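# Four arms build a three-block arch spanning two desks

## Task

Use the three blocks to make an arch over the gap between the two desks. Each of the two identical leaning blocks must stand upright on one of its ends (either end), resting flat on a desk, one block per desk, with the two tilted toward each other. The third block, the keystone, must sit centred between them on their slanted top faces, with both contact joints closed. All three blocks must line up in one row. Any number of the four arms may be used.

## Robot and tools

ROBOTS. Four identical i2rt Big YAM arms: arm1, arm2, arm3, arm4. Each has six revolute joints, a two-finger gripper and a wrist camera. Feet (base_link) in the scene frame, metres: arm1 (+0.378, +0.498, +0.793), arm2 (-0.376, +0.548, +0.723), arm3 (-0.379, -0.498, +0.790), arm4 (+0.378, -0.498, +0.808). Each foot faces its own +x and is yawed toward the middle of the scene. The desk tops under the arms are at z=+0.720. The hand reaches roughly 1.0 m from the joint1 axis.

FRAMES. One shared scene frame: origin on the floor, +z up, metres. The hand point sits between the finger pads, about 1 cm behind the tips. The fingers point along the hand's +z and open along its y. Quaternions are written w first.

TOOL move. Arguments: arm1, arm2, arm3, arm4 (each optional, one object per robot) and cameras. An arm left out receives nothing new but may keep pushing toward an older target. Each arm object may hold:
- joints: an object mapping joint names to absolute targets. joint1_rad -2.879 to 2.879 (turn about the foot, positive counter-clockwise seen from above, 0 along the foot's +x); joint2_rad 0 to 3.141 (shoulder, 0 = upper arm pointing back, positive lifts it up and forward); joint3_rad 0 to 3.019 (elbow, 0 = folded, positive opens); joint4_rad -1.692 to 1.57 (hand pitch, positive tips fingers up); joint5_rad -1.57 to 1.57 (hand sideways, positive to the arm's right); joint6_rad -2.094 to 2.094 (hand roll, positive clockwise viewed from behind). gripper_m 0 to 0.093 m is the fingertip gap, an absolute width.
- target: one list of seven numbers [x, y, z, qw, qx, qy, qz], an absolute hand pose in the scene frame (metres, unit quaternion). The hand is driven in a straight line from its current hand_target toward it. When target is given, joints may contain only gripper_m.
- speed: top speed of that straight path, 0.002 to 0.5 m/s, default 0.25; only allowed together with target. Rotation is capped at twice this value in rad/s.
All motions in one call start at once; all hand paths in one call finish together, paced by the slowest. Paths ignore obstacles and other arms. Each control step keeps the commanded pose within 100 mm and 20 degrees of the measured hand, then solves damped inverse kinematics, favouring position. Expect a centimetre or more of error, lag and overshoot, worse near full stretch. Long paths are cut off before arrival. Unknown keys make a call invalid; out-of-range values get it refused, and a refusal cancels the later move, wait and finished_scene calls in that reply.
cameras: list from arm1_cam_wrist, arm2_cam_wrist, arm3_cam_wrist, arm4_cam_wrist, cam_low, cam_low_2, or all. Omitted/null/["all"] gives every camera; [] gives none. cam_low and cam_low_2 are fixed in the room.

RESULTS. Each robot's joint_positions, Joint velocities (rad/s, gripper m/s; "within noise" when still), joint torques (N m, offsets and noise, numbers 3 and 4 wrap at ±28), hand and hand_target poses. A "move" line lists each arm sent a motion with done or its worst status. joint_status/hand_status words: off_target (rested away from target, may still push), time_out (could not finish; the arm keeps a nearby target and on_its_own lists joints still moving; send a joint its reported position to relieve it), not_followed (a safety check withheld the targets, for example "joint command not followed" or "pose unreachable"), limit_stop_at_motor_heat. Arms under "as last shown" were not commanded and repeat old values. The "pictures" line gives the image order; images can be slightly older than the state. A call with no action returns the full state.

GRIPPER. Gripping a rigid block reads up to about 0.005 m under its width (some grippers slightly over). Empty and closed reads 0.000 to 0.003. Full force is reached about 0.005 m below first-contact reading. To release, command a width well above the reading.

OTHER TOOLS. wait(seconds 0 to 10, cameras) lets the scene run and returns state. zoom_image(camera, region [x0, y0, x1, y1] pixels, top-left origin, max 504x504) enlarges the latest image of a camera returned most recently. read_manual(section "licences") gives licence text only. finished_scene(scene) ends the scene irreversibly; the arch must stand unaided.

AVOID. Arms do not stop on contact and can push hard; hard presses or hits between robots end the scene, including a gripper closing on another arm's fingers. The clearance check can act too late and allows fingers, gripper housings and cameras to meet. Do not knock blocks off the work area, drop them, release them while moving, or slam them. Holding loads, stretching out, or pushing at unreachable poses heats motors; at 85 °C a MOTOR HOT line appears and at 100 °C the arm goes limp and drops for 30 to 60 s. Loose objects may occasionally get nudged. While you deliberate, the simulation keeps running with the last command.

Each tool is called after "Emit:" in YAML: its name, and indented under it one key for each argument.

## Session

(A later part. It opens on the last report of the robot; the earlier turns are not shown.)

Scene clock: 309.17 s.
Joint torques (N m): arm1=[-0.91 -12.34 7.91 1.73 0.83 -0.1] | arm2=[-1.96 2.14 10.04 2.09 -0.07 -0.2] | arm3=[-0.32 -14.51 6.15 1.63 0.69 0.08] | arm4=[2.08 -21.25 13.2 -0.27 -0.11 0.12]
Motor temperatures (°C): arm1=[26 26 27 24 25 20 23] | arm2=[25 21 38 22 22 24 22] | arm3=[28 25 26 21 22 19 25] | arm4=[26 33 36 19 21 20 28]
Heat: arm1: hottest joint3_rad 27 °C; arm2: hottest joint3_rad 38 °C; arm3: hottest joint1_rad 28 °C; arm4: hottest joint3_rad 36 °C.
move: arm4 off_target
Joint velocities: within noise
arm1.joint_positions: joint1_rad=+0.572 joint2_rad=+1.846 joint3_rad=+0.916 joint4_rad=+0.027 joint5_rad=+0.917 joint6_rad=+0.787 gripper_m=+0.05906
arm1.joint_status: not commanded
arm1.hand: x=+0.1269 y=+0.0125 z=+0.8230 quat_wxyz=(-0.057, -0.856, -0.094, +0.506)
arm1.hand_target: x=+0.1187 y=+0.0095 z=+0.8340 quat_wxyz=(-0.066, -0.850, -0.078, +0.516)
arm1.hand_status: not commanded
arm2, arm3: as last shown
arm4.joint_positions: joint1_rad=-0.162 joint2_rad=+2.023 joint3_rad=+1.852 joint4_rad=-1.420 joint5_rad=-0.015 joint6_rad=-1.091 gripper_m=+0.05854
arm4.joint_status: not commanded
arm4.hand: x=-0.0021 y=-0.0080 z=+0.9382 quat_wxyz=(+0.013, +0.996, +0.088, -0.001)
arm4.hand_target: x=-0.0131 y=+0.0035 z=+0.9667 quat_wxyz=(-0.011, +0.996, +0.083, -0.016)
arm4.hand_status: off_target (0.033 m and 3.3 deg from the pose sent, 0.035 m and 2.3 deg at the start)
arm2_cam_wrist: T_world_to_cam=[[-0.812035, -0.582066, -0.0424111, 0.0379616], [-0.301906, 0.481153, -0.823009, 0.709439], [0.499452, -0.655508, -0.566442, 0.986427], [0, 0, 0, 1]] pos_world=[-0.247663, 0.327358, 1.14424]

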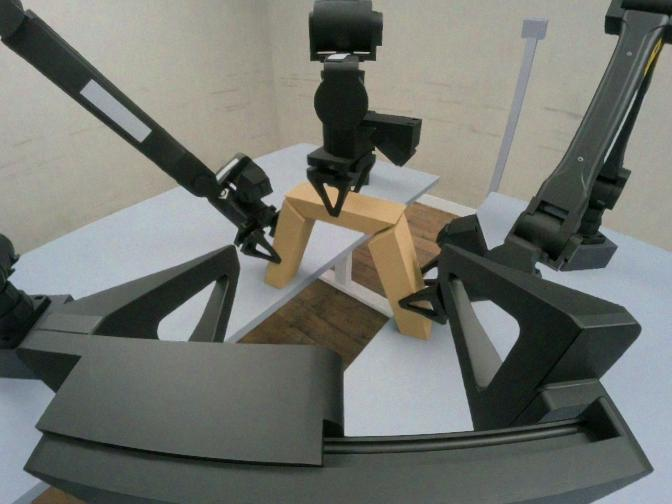

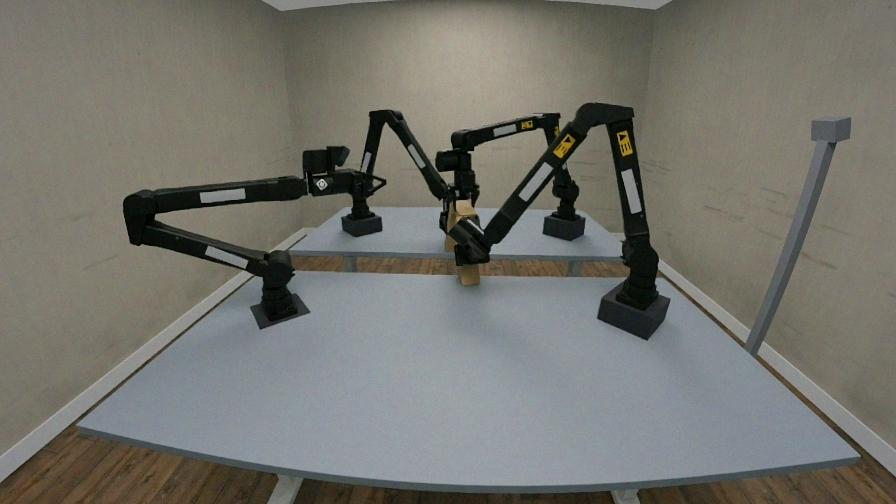

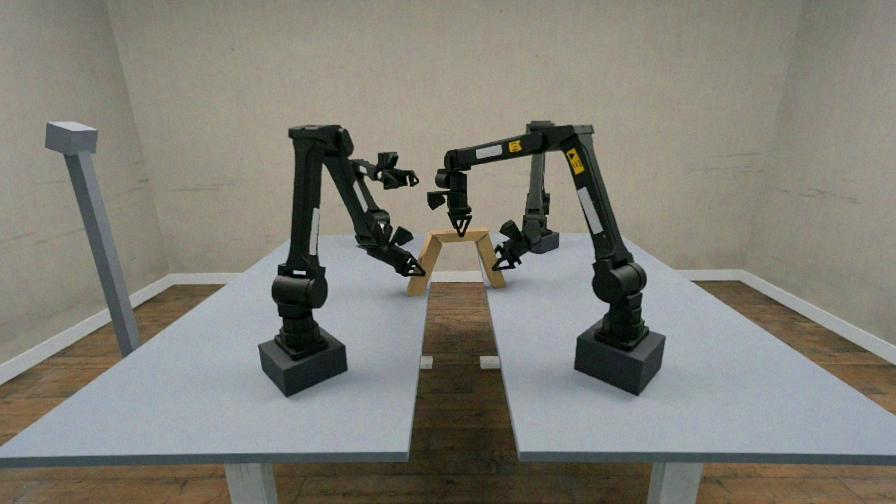

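Emit:
move:
  arm4: {"target": [-0.0168, 0.0115, 0.9660, -0.0115, 0.9962, 0.0863, -0.0155], "speed": 0.04}
  cameras: ["arm2_cam_wrist", "cam_low", "cam_low_2"]

Emit:
zoom_image:
  camera: "arm2_cam_wrist"
  region: [365, 200, 415, 240]

Emit:
zoom_image:
  camera: "arm2_cam_wrist"
  region: [275, 185, 325, 225]

Emit:
zoom_image:
  camera: "cam_low"
  region: [448, 198, 484, 228]

Emit:
zoom_image:
  camera: "cam_low_2"
  region: [425, 215, 495, 255]

Scene clock: 318.77 s.
Joint torques (N m): arm1=[-0.85 -12.16 7.94 1.69 0.83 -0.1] | arm2=[-1.67 2.43 10.04 2.04 -0.07 -0.21] | arm3=[-0.26 -14.74 6.06 1.54 0.69 0.1] | arm4=[1.79 -20.72 13.23 -0.27 -0.07 0.03]
Motor temperatures (°C): arm1=[26 26 27 24 25 20 23] | arm2=[25 21 38 22 22 24 22] | arm3=[28 25 26 21 22 19 25] | arm4=[26 33 37 19 21 20 28]
Heat: arm1: hottest joint3_rad 27 °C; arm2: hottest joint3_rad 38 °C; arm3: hottest joint1_rad 28 °C; arm4: hottest joint3_rad 37 °C.
move: arm4 off_target
Joint velocities: within noise
arm1, arm3: as last shown
arm2.joint_positions: joint1_rad=-0.284 joint2_rad=+0.479 joint3_rad=+0.451 joint4_rad=+0.001 joint5_rad=-0.191 joint6_rad=+0.021 gripper_m=+0.09396
arm2.joint_status: not commanded
arm2.hand: x=-0.1899 y=+0.2566 z=+1.0683 quat_wxyz=(-0.626, -0.323, -0.643, +0.300)
arm2.hand_target: x=-0.1924 y=+0.2539 z=+1.0647 quat_wxyz=(-0.623, -0.321, -0.643, +0.308)
arm2.hand_status: not commanded
arm4.joint_positions: joint1_rad=-0.162 joint2_rad=+2.036 joint3_rad=+1.886 joint4_rad=-1.430 joint5_rad=-0.015 joint6_rad=-1.091 gripper_m=+0.05854
arm4.joint_status: not commanded
arm4.hand: x=-0.0069 y=-0.0018 z=+0.9433 quat_wxyz=(+0.008, +0.996, +0.088, -0.004)
arm4.hand_target: x=-0.0161 y=+0.0106 z=+0.9659 quat_wxyz=(-0.012, +0.996, +0.086, -0.016)
arm4.hand_status: off_target (0.028 m and 2.7 deg from the pose sent, 0.037 m and 3.3 deg at the start)
arm2_cam_wrist: T_world_to_cam=[[-0.812035, -0.582066, -0.0424111, 0.0379616], [-0.301906, 0.481153, -0.823009, 0.709439], [0.499452, -0.655508, -0.566442, 0.986427], [0, 0, 0, 1]] pos_world=[-0.247663, 0.327358, 1.14424]

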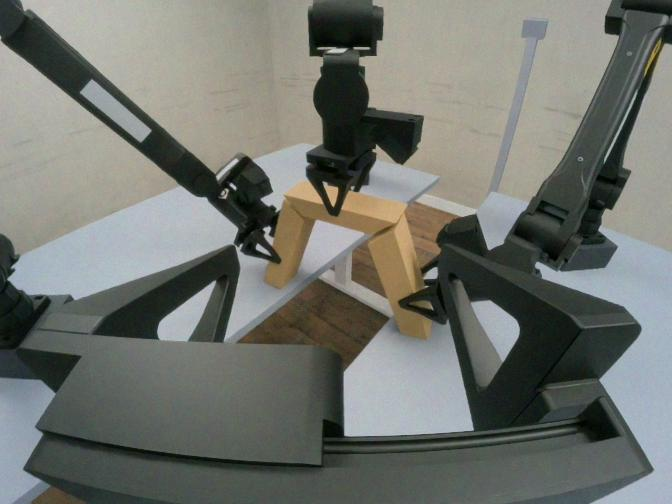

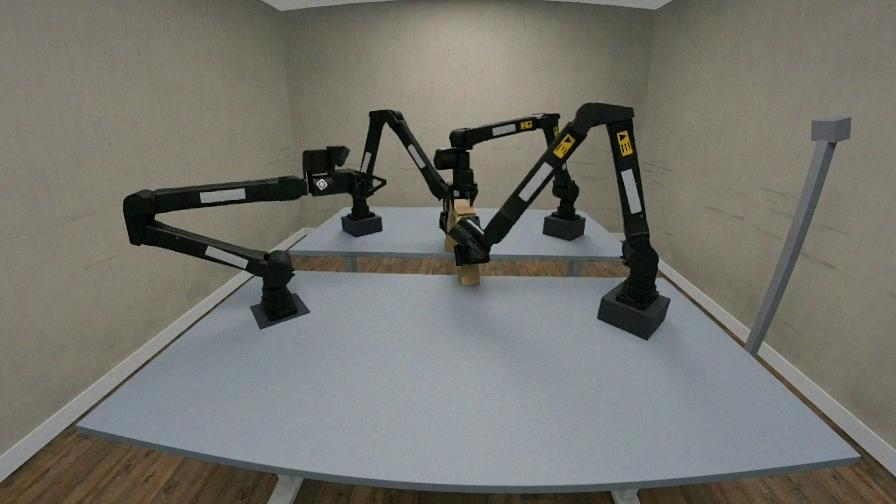

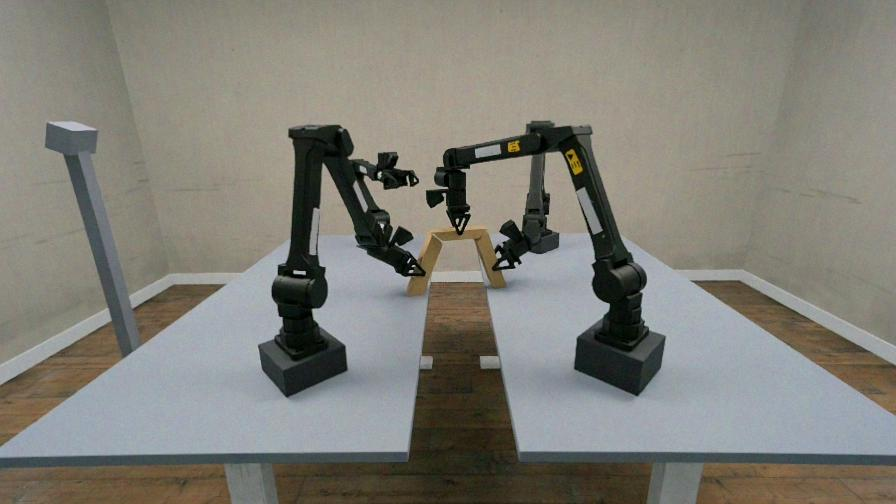

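Scaled by 10.080 (camera's finer frame: 960x720).

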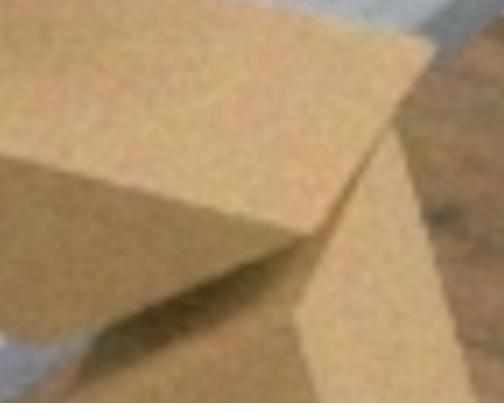

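Scaled by 10.080 (camera's finer frame: 960x720).

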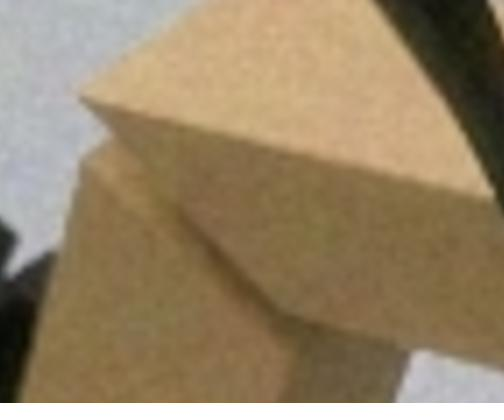

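Scaled by 14.000 (camera's finer frame: 1280x720).

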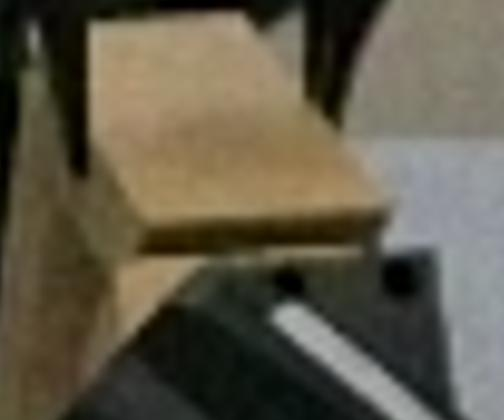

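Scaled by 7.200 (camera's finer frame: 1280x720).

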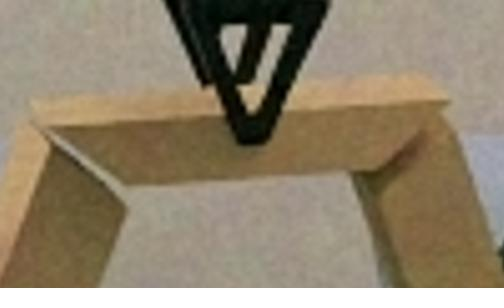

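Emit:
zoom_image:
  camera: "cam_low_2"
  region: [425, 222, 449, 248]

Emit:
zoom_image:
  camera: "cam_low_2"
  region: [470, 222, 494, 248]

Scaled by 19.385 (camera's finer frame: 1280x720).

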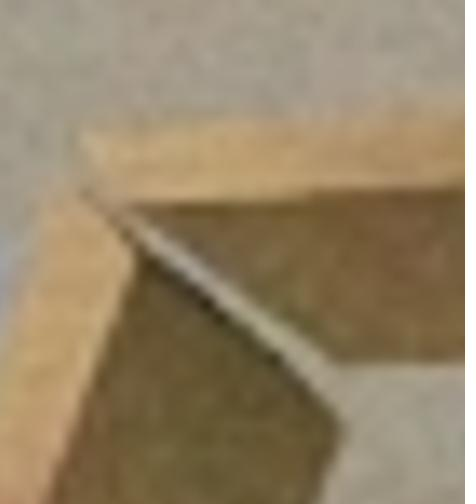

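Scaled by 19.385 (camera's finer frame: 1280x720).

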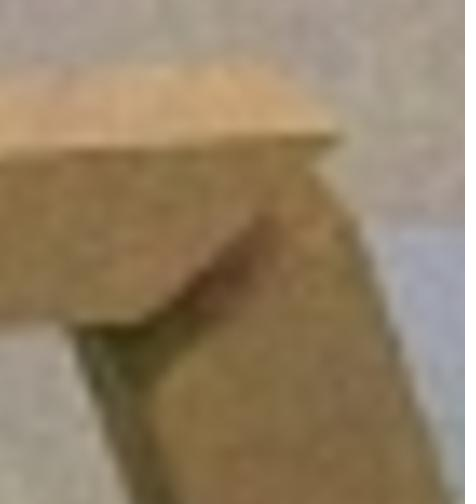

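Emit:
move:
  arm4: {"target": [-0.0156, 0.0138, 0.9565, -0.0098, 0.9966, 0.0800, -0.0142], "speed": 0.04}
  cameras: ["arm2_cam_wrist", "cam_low", "cam_low_2"]

Emit:
zoom_image:
  camera: "arm2_cam_wrist"
  region: [365, 200, 415, 240]

Emit:
zoom_image:
  camera: "arm2_cam_wrist"
  region: [275, 185, 325, 225]

Emit:
zoom_image:
  camera: "cam_low"
  region: [448, 198, 484, 228]

Emit:
zoom_image:
  camera: "cam_low_2"
  region: [425, 222, 449, 248]

Emit:
zoom_image:
  camera: "cam_low_2"
  region: [470, 222, 494, 248]

Scene clock: 329.53 s.
Joint torques (N m): arm1=[-0.79 -12.28 7.9 1.7 0.83 -0.1] | arm2=[-1.96 2.08 10.07 2.06 -0.08 -0.19] | arm3=[-0.32 -14.51 6.06 1.62 0.7 0.09] | arm4=[1.38 -20.95 12.57 0.28 -0.05 0.11]
Motor temperatures (°C): arm1=[25 26 27 24 25 20 23] | arm2=[25 21 38 22 22 24 22] | arm3=[28 25 26 21 22 19 25] | arm4=[26 32 38 19 21 20 28]
Heat: arm1: hottest joint3_rad 27 °C; arm2: hottest joint3_rad 38 °C; arm3: hottest joint1_rad 28 °C; arm4: hottest joint3_rad 38 °C.
move: arm4 off_target
Joint velocities: within noise
arm1, arm2, arm3: as last shown
arm4.joint_positions: joint1_rad=-0.162 joint2_rad=+2.046 joint3_rad=+1.886 joint4_rad=-1.430 joint5_rad=-0.015 joint6_rad=-1.091 gripper_m=+0.05854
arm4.joint_status: not commanded
arm4.hand: x=-0.0069 y=-0.0018 z=+0.9373 quat_wxyz=(+0.012, +0.996, +0.088, -0.001)
arm4.hand_target: x=-0.0149 y=+0.0129 z=+0.9567 quat_wxyz=(-0.010, +0.997, +0.080, -0.015)
arm4.hand_status: off_target (0.026 m and 3.1 deg from the pose sent, 0.022 m and 2.6 deg at the start)
arm2_cam_wrist: T_world_to_cam=[[-0.812035, -0.582066, -0.0424111, 0.0379616], [-0.301906, 0.481153, -0.823009, 0.709439], [0.499452, -0.655508, -0.566442, 0.986427], [0, 0, 0, 1]] pos_world=[-0.247663, 0.327358, 1.14424]

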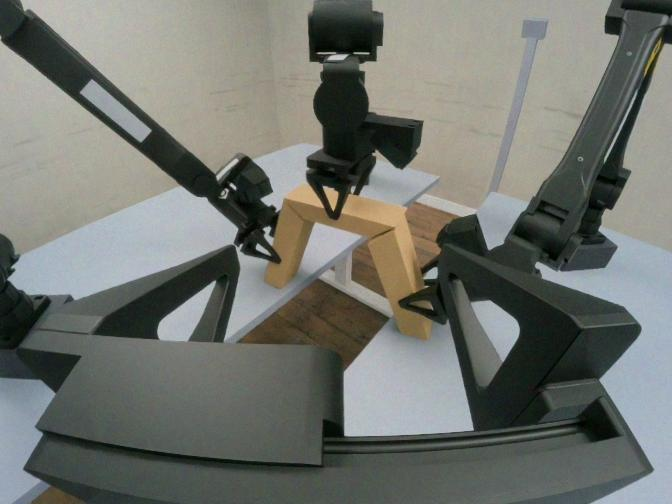

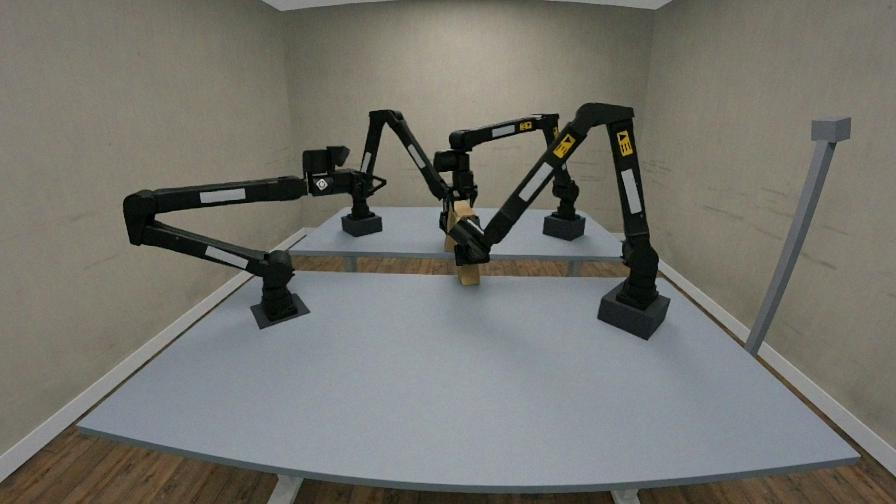

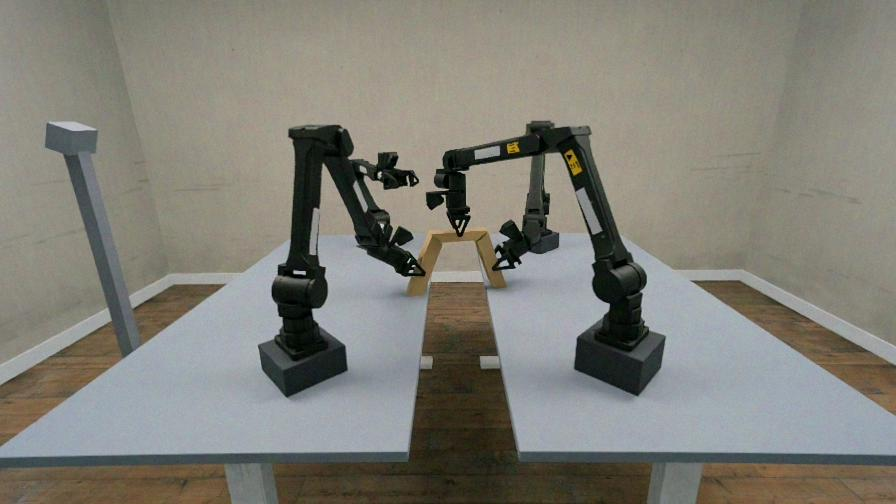

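Scaled by 10.080 (camera's finer frame: 960x720).

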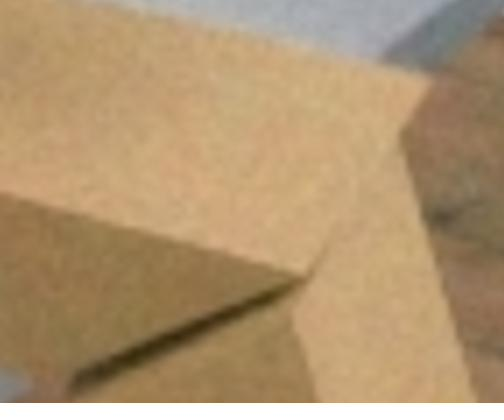

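Scaled by 10.080 (camera's finer frame: 960x720).

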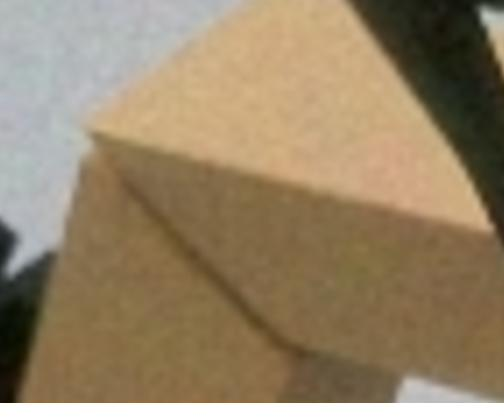

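Scaled by 14.000 (camera's finer frame: 1280x720).

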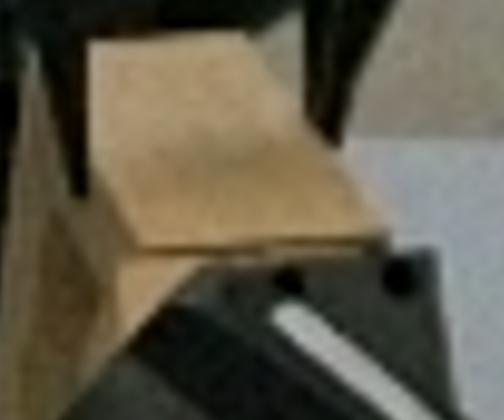

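Scaled by 19.385 (camera's finer frame: 1280x720).

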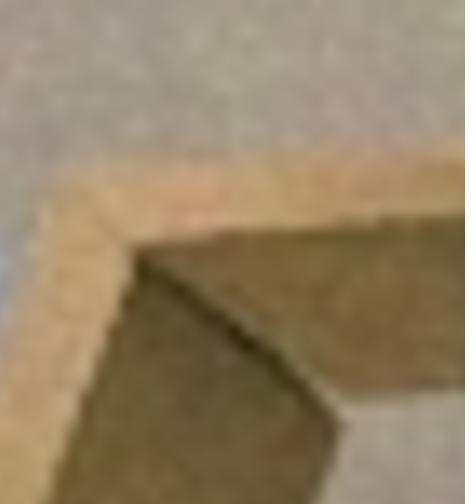

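Scaled by 19.385 (camera's finer frame: 1280x720).

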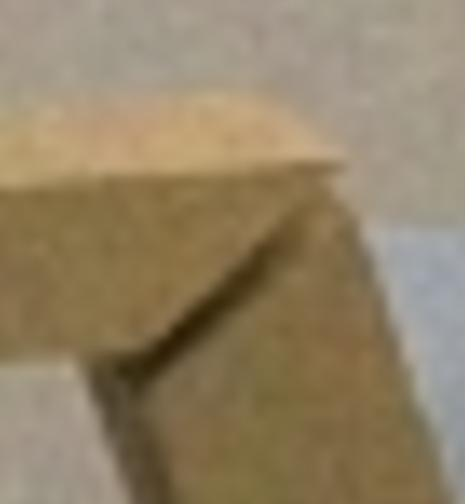

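Emit:
move:
  arm4: {"target": [-0.0146, 0.0129, 0.9522, -0.0075, 0.9967, 0.0800, -0.0130], "speed": 0.03}
  cameras: ["arm2_cam_wrist", "cam_low", "cam_low_2"]

Emit:
zoom_image:
  camera: "arm2_cam_wrist"
  region: [365, 200, 415, 240]

Emit:
zoom_image:
  camera: "arm2_cam_wrist"
  region: [275, 185, 325, 225]

Emit:
zoom_image:
  camera: "cam_low"
  region: [448, 198, 484, 228]

Emit:
zoom_image:
  camera: "cam_low_2"
  region: [425, 222, 449, 248]

Emit:
zoom_image:
  camera: "cam_low_2"
  region: [470, 222, 494, 248]

Scene clock: 340.77 s.
Joint torques (N m): arm1=[-0.79 -12.16 7.94 1.73 0.83 -0.1] | arm2=[-1.96 2.08 10.11 2.07 -0.06 -0.2] | arm3=[-0.44 -14.27 6.15 1.5 0.71 0.1] | arm4=[1.49 -20.72 12.03 0.47 -0.08 0.11]
Motor temperatures (°C): arm1=[25 26 27 24 25 20 23] | arm2=[25 21 38 22 22 24 22] | arm3=[28 25 26 21 22 19 25] | arm4=[26 30 39 19 21 20 28]
Heat: arm1: hottest joint3_rad 27 °C; arm2: hottest joint3_rad 38 °C; arm3: hottest joint1_rad 28 °C; arm4: hottest joint3_rad 39 °C.
move: arm4 off_target
Joint velocities: within noise
arm1, arm2, arm3: as last shown
arm4.joint_positions: joint1_rad=-0.162 joint2_rad=+2.046 joint3_rad=+1.886 joint4_rad=-1.430 joint5_rad=-0.015 joint6_rad=-1.090 gripper_m=+0.05854
arm4.joint_status: not commanded
arm4.hand: x=-0.0069 y=-0.0018 z=+0.9373 quat_wxyz=(+0.012, +0.996, +0.087, -0.001)
arm4.hand_target: x=-0.0140 y=+0.0122 z=+0.9524 quat_wxyz=(-0.008, +0.997, +0.079, -0.013)
arm4.hand_status: off_target (0.022 m and 2.8 deg from the pose sent, 0.022 m and 2.8 deg at the start)
arm2_cam_wrist: T_world_to_cam=[[-0.812035, -0.582066, -0.0424111, 0.0379616], [-0.301906, 0.481153, -0.823009, 0.709439], [0.499452, -0.655508, -0.566442, 0.986427], [0, 0, 0, 1]] pos_world=[-0.247663, 0.327358, 1.14424]

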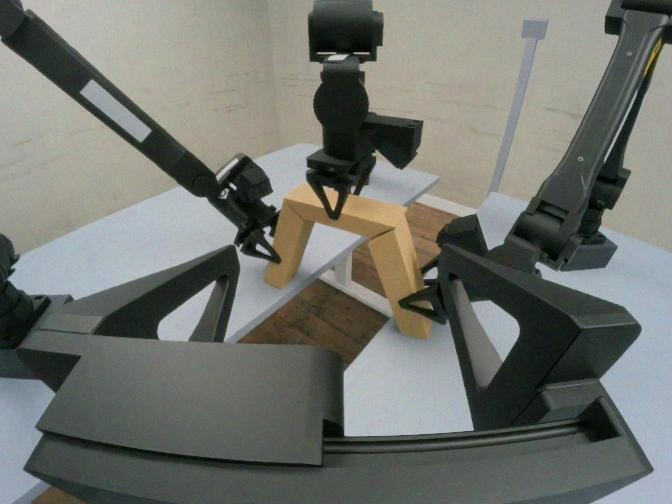

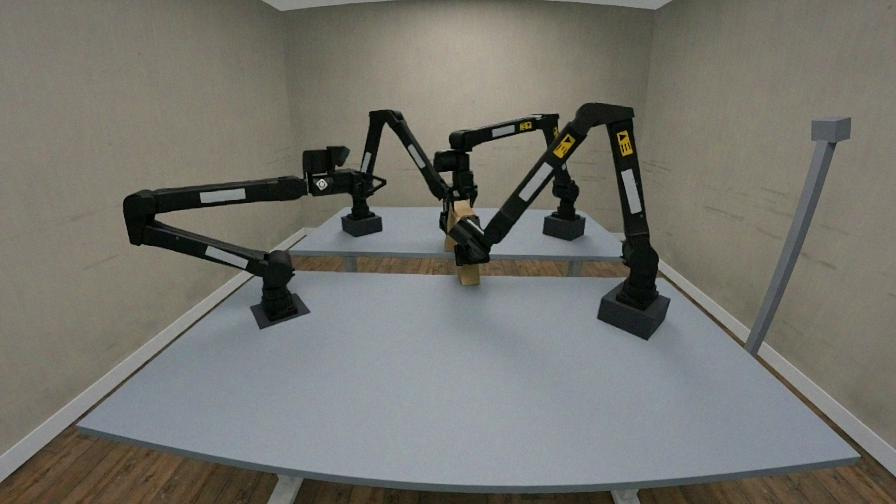

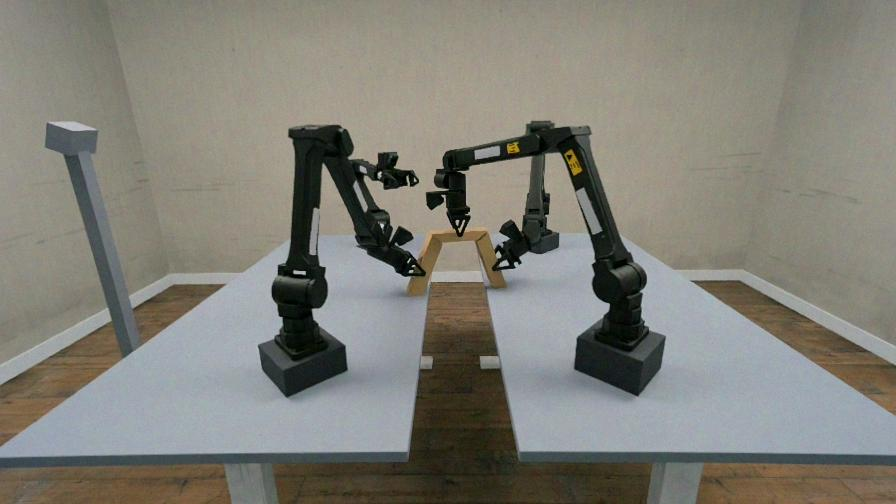

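Scaled by 10.080 (camera's finer frame: 960x720).

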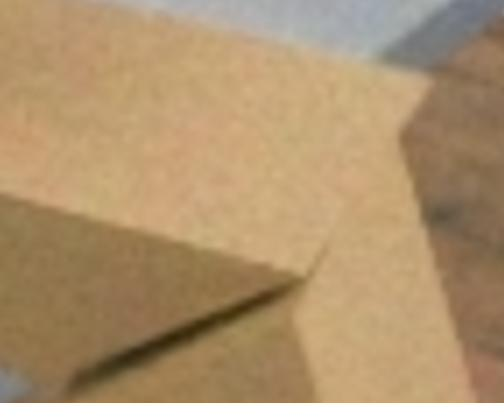

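Scaled by 10.080 (camera's finer frame: 960x720).

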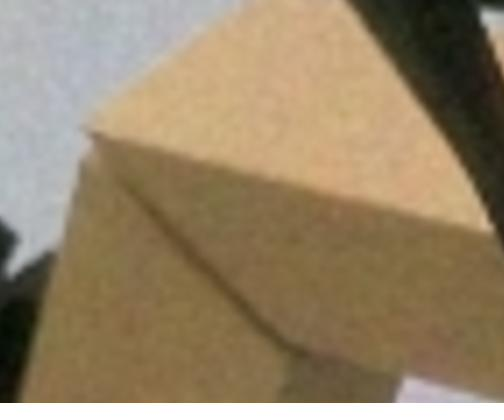

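Scaled by 14.000 (camera's finer frame: 1280x720).

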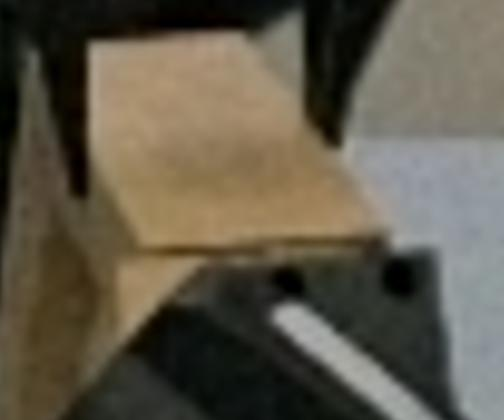

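Scaled by 19.385 (camera's finer frame: 1280x720).

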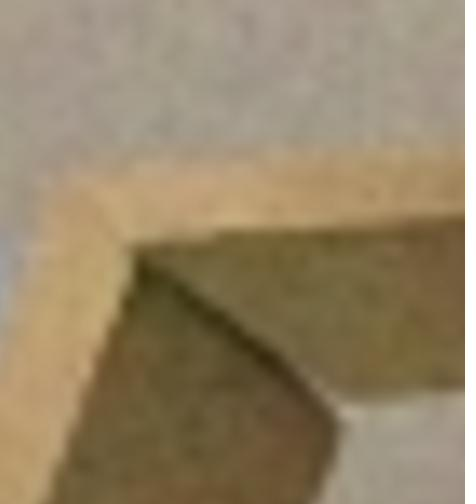

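Scaled by 19.385 (camera's finer frame: 1280x720).

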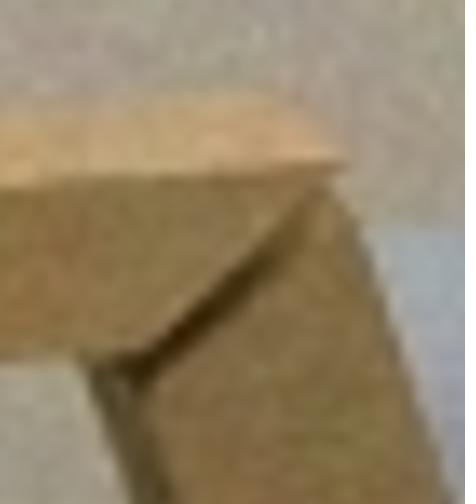

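Emit:
move:
  arm4: {"target": [-0.0138, 0.0124, 0.9464, -0.0035, 0.9967, 0.0800, -0.0100], "speed": 0.03}
  cameras: ["arm2_cam_wrist", "cam_low", "cam_low_2"]

Emit:
zoom_image:
  camera: "arm2_cam_wrist"
  region: [365, 200, 415, 240]

Emit:
zoom_image:
  camera: "arm2_cam_wrist"
  region: [275, 185, 325, 225]

Emit:
zoom_image:
  camera: "cam_low"
  region: [448, 198, 484, 228]

Emit:
zoom_image:
  camera: "cam_low_2"
  region: [425, 222, 449, 248]

Emit:
zoom_image:
  camera: "cam_low_2"
  region: [470, 222, 494, 248]

Scene clock: 343.43 s.
Joint torques (N m): arm1=[-0.91 -12.22 7.92 1.69 0.82 -0.11] | arm2=[-2.02 2.32 10.06 2.09 -0.07 -0.21] | arm3=[-0.26 -14.45 6.11 1.57 0.71 0.07] | arm4=[1.49 -20.54 11.78 0.5 -0.04 0.09]
Motor temperatures (°C): arm1=[25 26 27 24 25 20 23] | arm2=[25 21 38 22 22 24 22] | arm3=[28 25 26 21 22 19 26] | arm4=[26 30 39 19 21 20 28]
Heat: arm1: hottest joint3_rad 27 °C; arm2: hottest joint3_rad 38 °C; arm3: hottest joint1_rad 28 °C; arm4: hottest joint3_rad 39 °C.
move: arm4 off_target
Joint velocities: within noise
arm1.joint_positions: joint1_rad=+0.572 joint2_rad=+1.846 joint3_rad=+0.916 joint4_rad=+0.027 joint5_rad=+0.917 joint6_rad=+0.789 gripper_m=+0.05906
arm1.joint_status: not commanded
arm1.hand: x=+0.1269 y=+0.0125 z=+0.8230 quat_wxyz=(-0.057, -0.856, -0.093, +0.506)
arm1.hand_target: x=+0.1187 y=+0.0095 z=+0.8340 quat_wxyz=(-0.066, -0.850, -0.077, +0.516)
arm1.hand_status: not commanded
arm2: as last shown
arm3.joint_positions: joint1_rad=+0.570 joint2_rad=+1.874 joint3_rad=+0.930 joint4_rad=+0.067 joint5_rad=+0.888 joint6_rad=+0.774 gripper_m=+0.06097
arm3.joint_status: not commanded
arm3.hand: x=-0.1161 y=-0.0069 z=+0.8122 quat_wxyz=(-0.503, +0.089, -0.857, -0.065)
arm3.hand_target: x=-0.1080 y=-0.0037 z=+0.8235 quat_wxyz=(-0.512, +0.077, -0.852, -0.076)
arm3.hand_status: not commanded
arm4.joint_positions: joint1_rad=-0.162 joint2_rad=+2.050 joint3_rad=+1.886 joint4_rad=-1.430 joint5_rad=-0.015 joint6_rad=-1.096 gripper_m=+0.05854
arm4.joint_status: not commanded
arm4.hand: x=-0.0069 y=-0.0018 z=+0.9345 quat_wxyz=(+0.014, +0.996, +0.090, +0.000)
arm4.hand_target: x=-0.0133 y=+0.0118 z=+0.9466 quat_wxyz=(-0.004, +0.996, +0.083, -0.010)
arm4.hand_status: off_target (0.020 m and 2.6 deg from the pose sent, 0.018 m and 2.3 deg at the start)
arm2_cam_wrist: T_world_to_cam=[[-0.812035, -0.582066, -0.0424111, 0.0379616], [-0.301906, 0.481153, -0.823009, 0.709439], [0.499452, -0.655508, -0.566442, 0.986427], [0, 0, 0, 1]] pos_world=[-0.247663, 0.327358, 1.14424]

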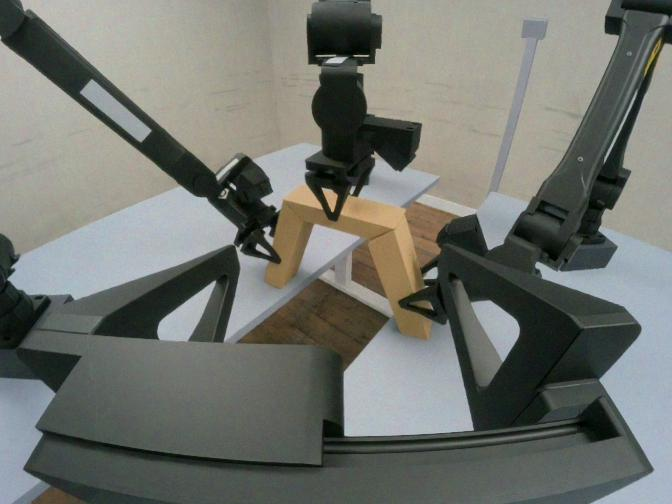

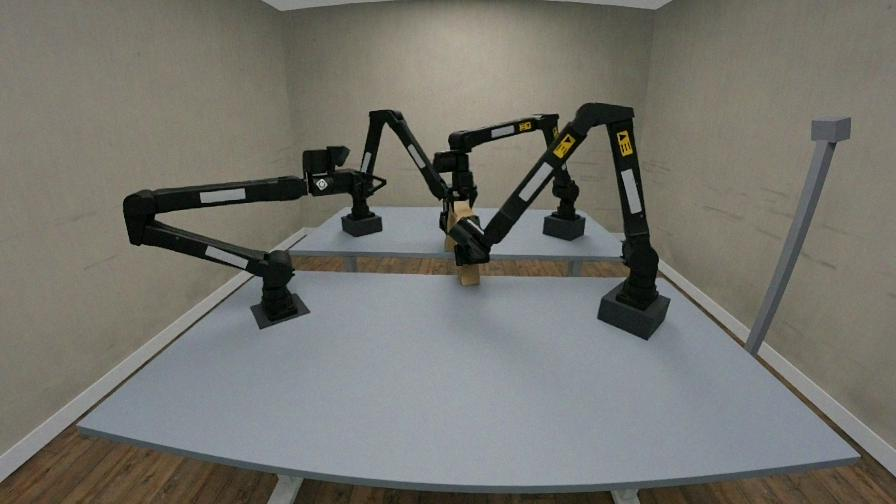

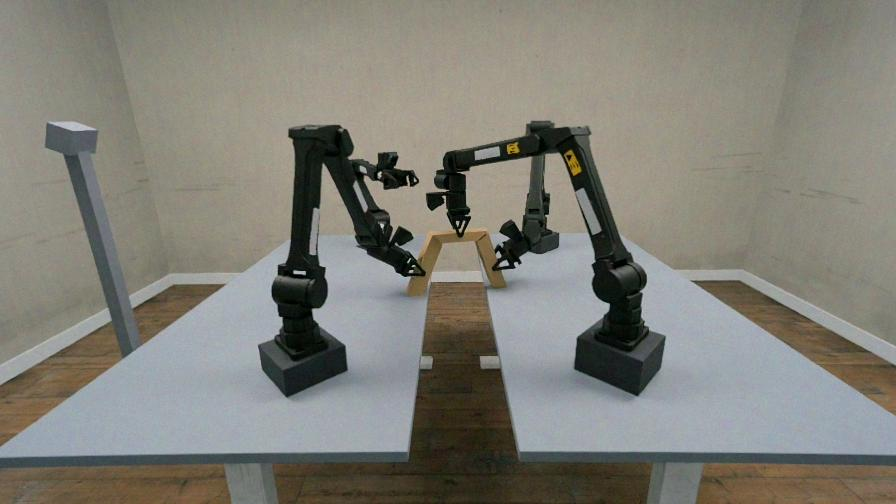

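Scaled by 10.080 (camera's finer frame: 960x720).

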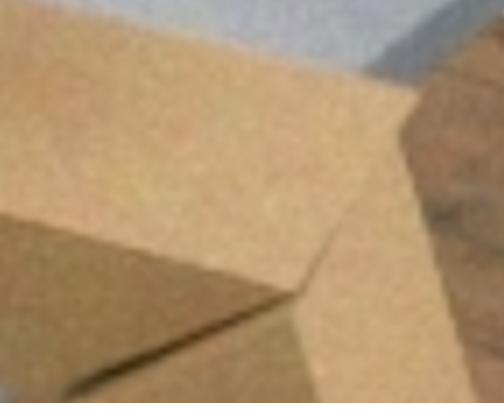

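Scaled by 10.080 (camera's finer frame: 960x720).

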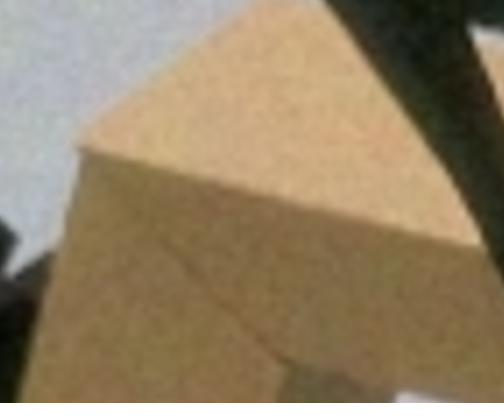

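Scaled by 14.000 (camera's finer frame: 1280x720).

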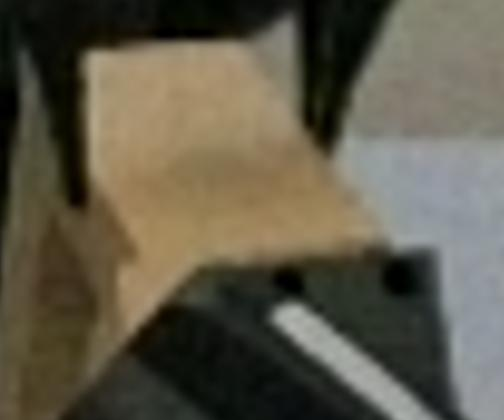

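Scaled by 19.385 (camera's finer frame: 1280x720).

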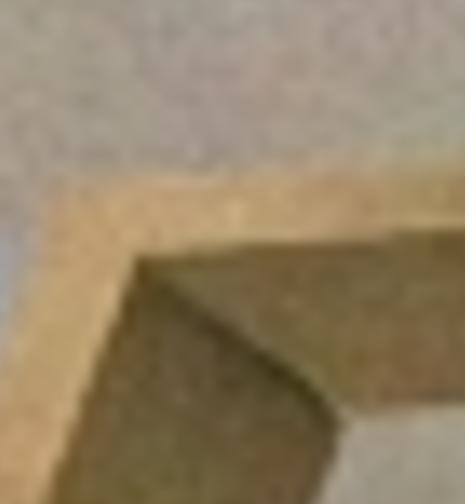

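Scaled by 19.385 (camera's finer frame: 1280x720).

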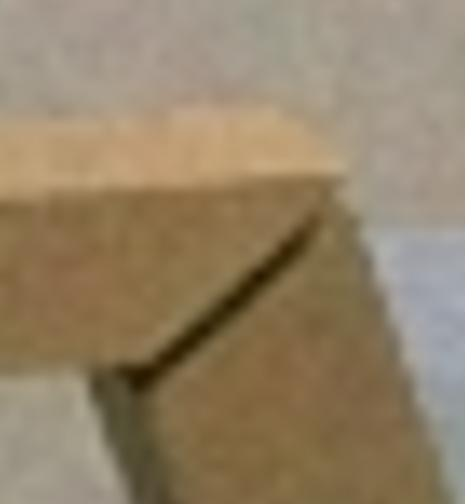

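Emit:
move:
  arm4: {"target": [-0.0130, 0.0115, 0.9428, 0.0000, 0.9966, 0.0830, -0.0075], "speed": 0.03}
  cameras: ["arm2_cam_wrist", "cam_low", "cam_low_2"]

Emit:
zoom_image:
  camera: "arm2_cam_wrist"
  region: [365, 200, 415, 240]

Emit:
zoom_image:
  camera: "arm2_cam_wrist"
  region: [275, 185, 325, 225]

Emit:
zoom_image:
  camera: "cam_low"
  region: [448, 198, 484, 228]

Emit:
zoom_image:
  camera: "cam_low_2"
  region: [425, 222, 449, 248]

Emit:
zoom_image:
  camera: "cam_low_2"
  region: [470, 222, 494, 248]

Scene clock: 346.63 s.
Joint torques (N m): arm1=[-0.79 -12.16 7.95 1.7 0.83 -0.1] | arm2=[-1.61 2.2 10.06 2.06 -0.06 -0.22] | arm3=[-0.26 -14.45 6.08 1.5 0.69 0.09] | arm4=[1.38 -20.13 11.63 0.42 -0.01 0.1]
Motor temperatures (°C): arm1=[25 26 27 24 25 20 23] | arm2=[25 21 38 22 22 24 22] | arm3=[28 26 26 21 22 19 26] | arm4=[26 30 39 19 21 20 28]
Heat: arm1: hottest joint3_rad 27 °C; arm2: hottest joint3_rad 38 °C; arm3: hottest joint1_rad 28 °C; arm4: hottest joint3_rad 39 °C.
move: arm4 off_target
Joint velocities: within noise
arm1, arm2, arm3: as last shown
arm4.joint_positions: joint1_rad=-0.162 joint2_rad=+2.050 joint3_rad=+1.886 joint4_rad=-1.430 joint5_rad=-0.015 joint6_rad=-1.096 gripper_m=+0.05854
arm4.joint_status: not commanded
arm4.hand: x=-0.0069 y=-0.0018 z=+0.9345 quat_wxyz=(+0.014, +0.996, +0.090, +0.000)
arm4.hand_target: x=-0.0126 y=+0.0110 z=+0.9431 quat_wxyz=(+0.000, +0.997, +0.083, -0.008)
arm4.hand_status: off_target (0.017 m and 2.0 deg from the pose sent, 0.017 m and 2.0 deg at the start)
arm2_cam_wrist: T_world_to_cam=[[-0.812035, -0.582066, -0.0424111, 0.0379616], [-0.301906, 0.481153, -0.823009, 0.709439], [0.499452, -0.655508, -0.566442, 0.986427], [0, 0, 0, 1]] pos_world=[-0.247663, 0.327358, 1.14424]

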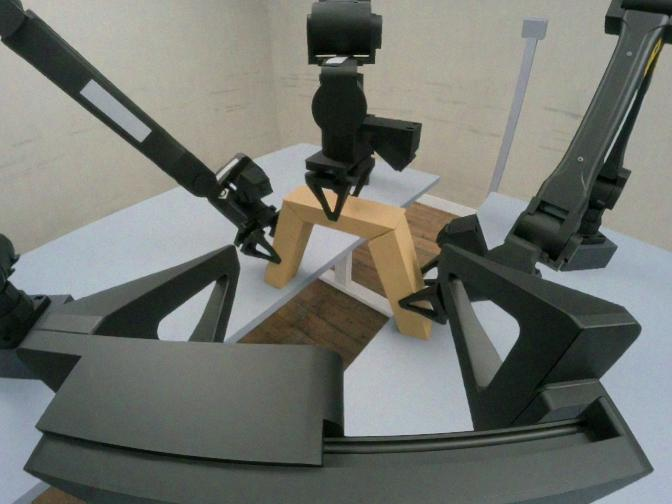

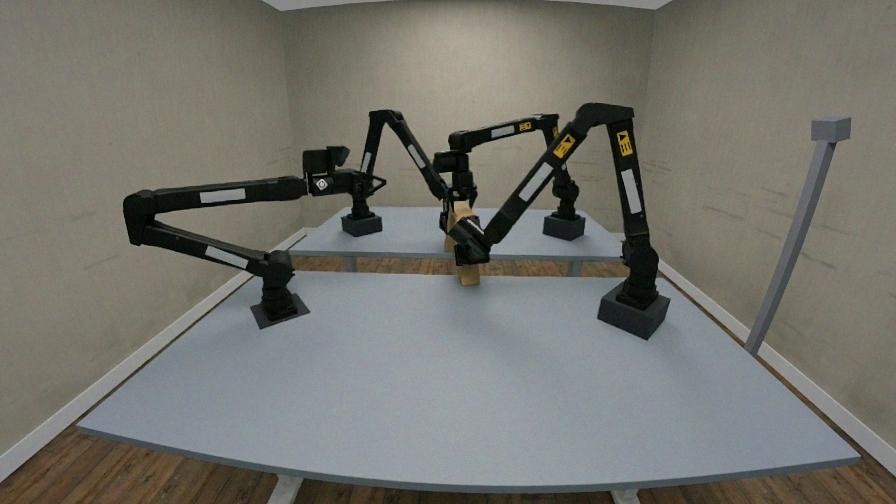

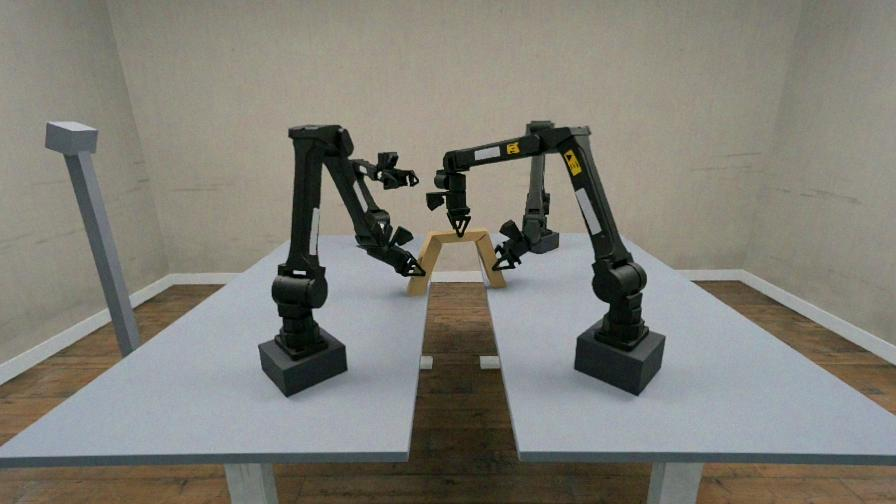

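Scaled by 10.080 (camera's finer frame: 960x720).

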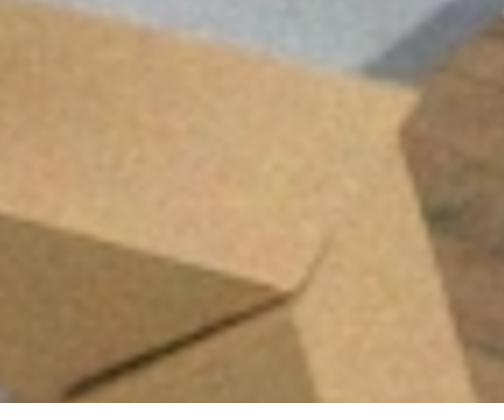

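Scaled by 10.080 (camera's finer frame: 960x720).

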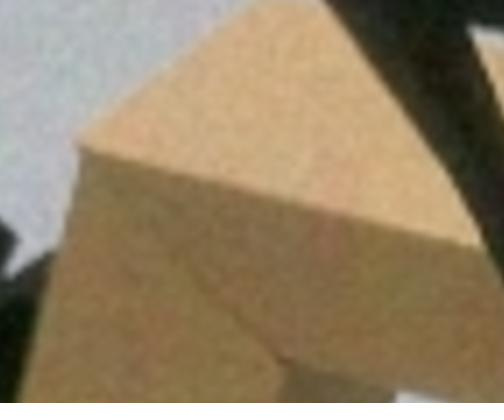

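Scaled by 14.000 (camera's finer frame: 1280x720).

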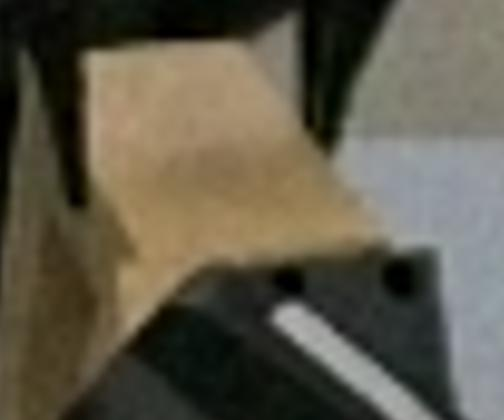

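Scaled by 19.385 (camera's finer frame: 1280x720).

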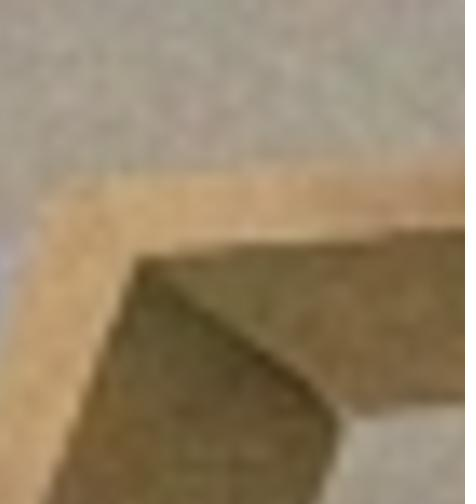

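Scaled by 19.385 (camera's finer frame: 1280x720).

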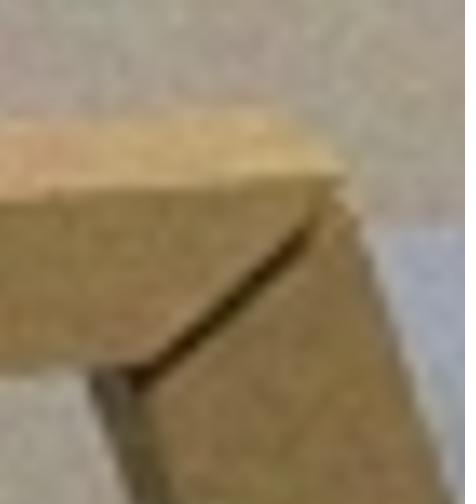

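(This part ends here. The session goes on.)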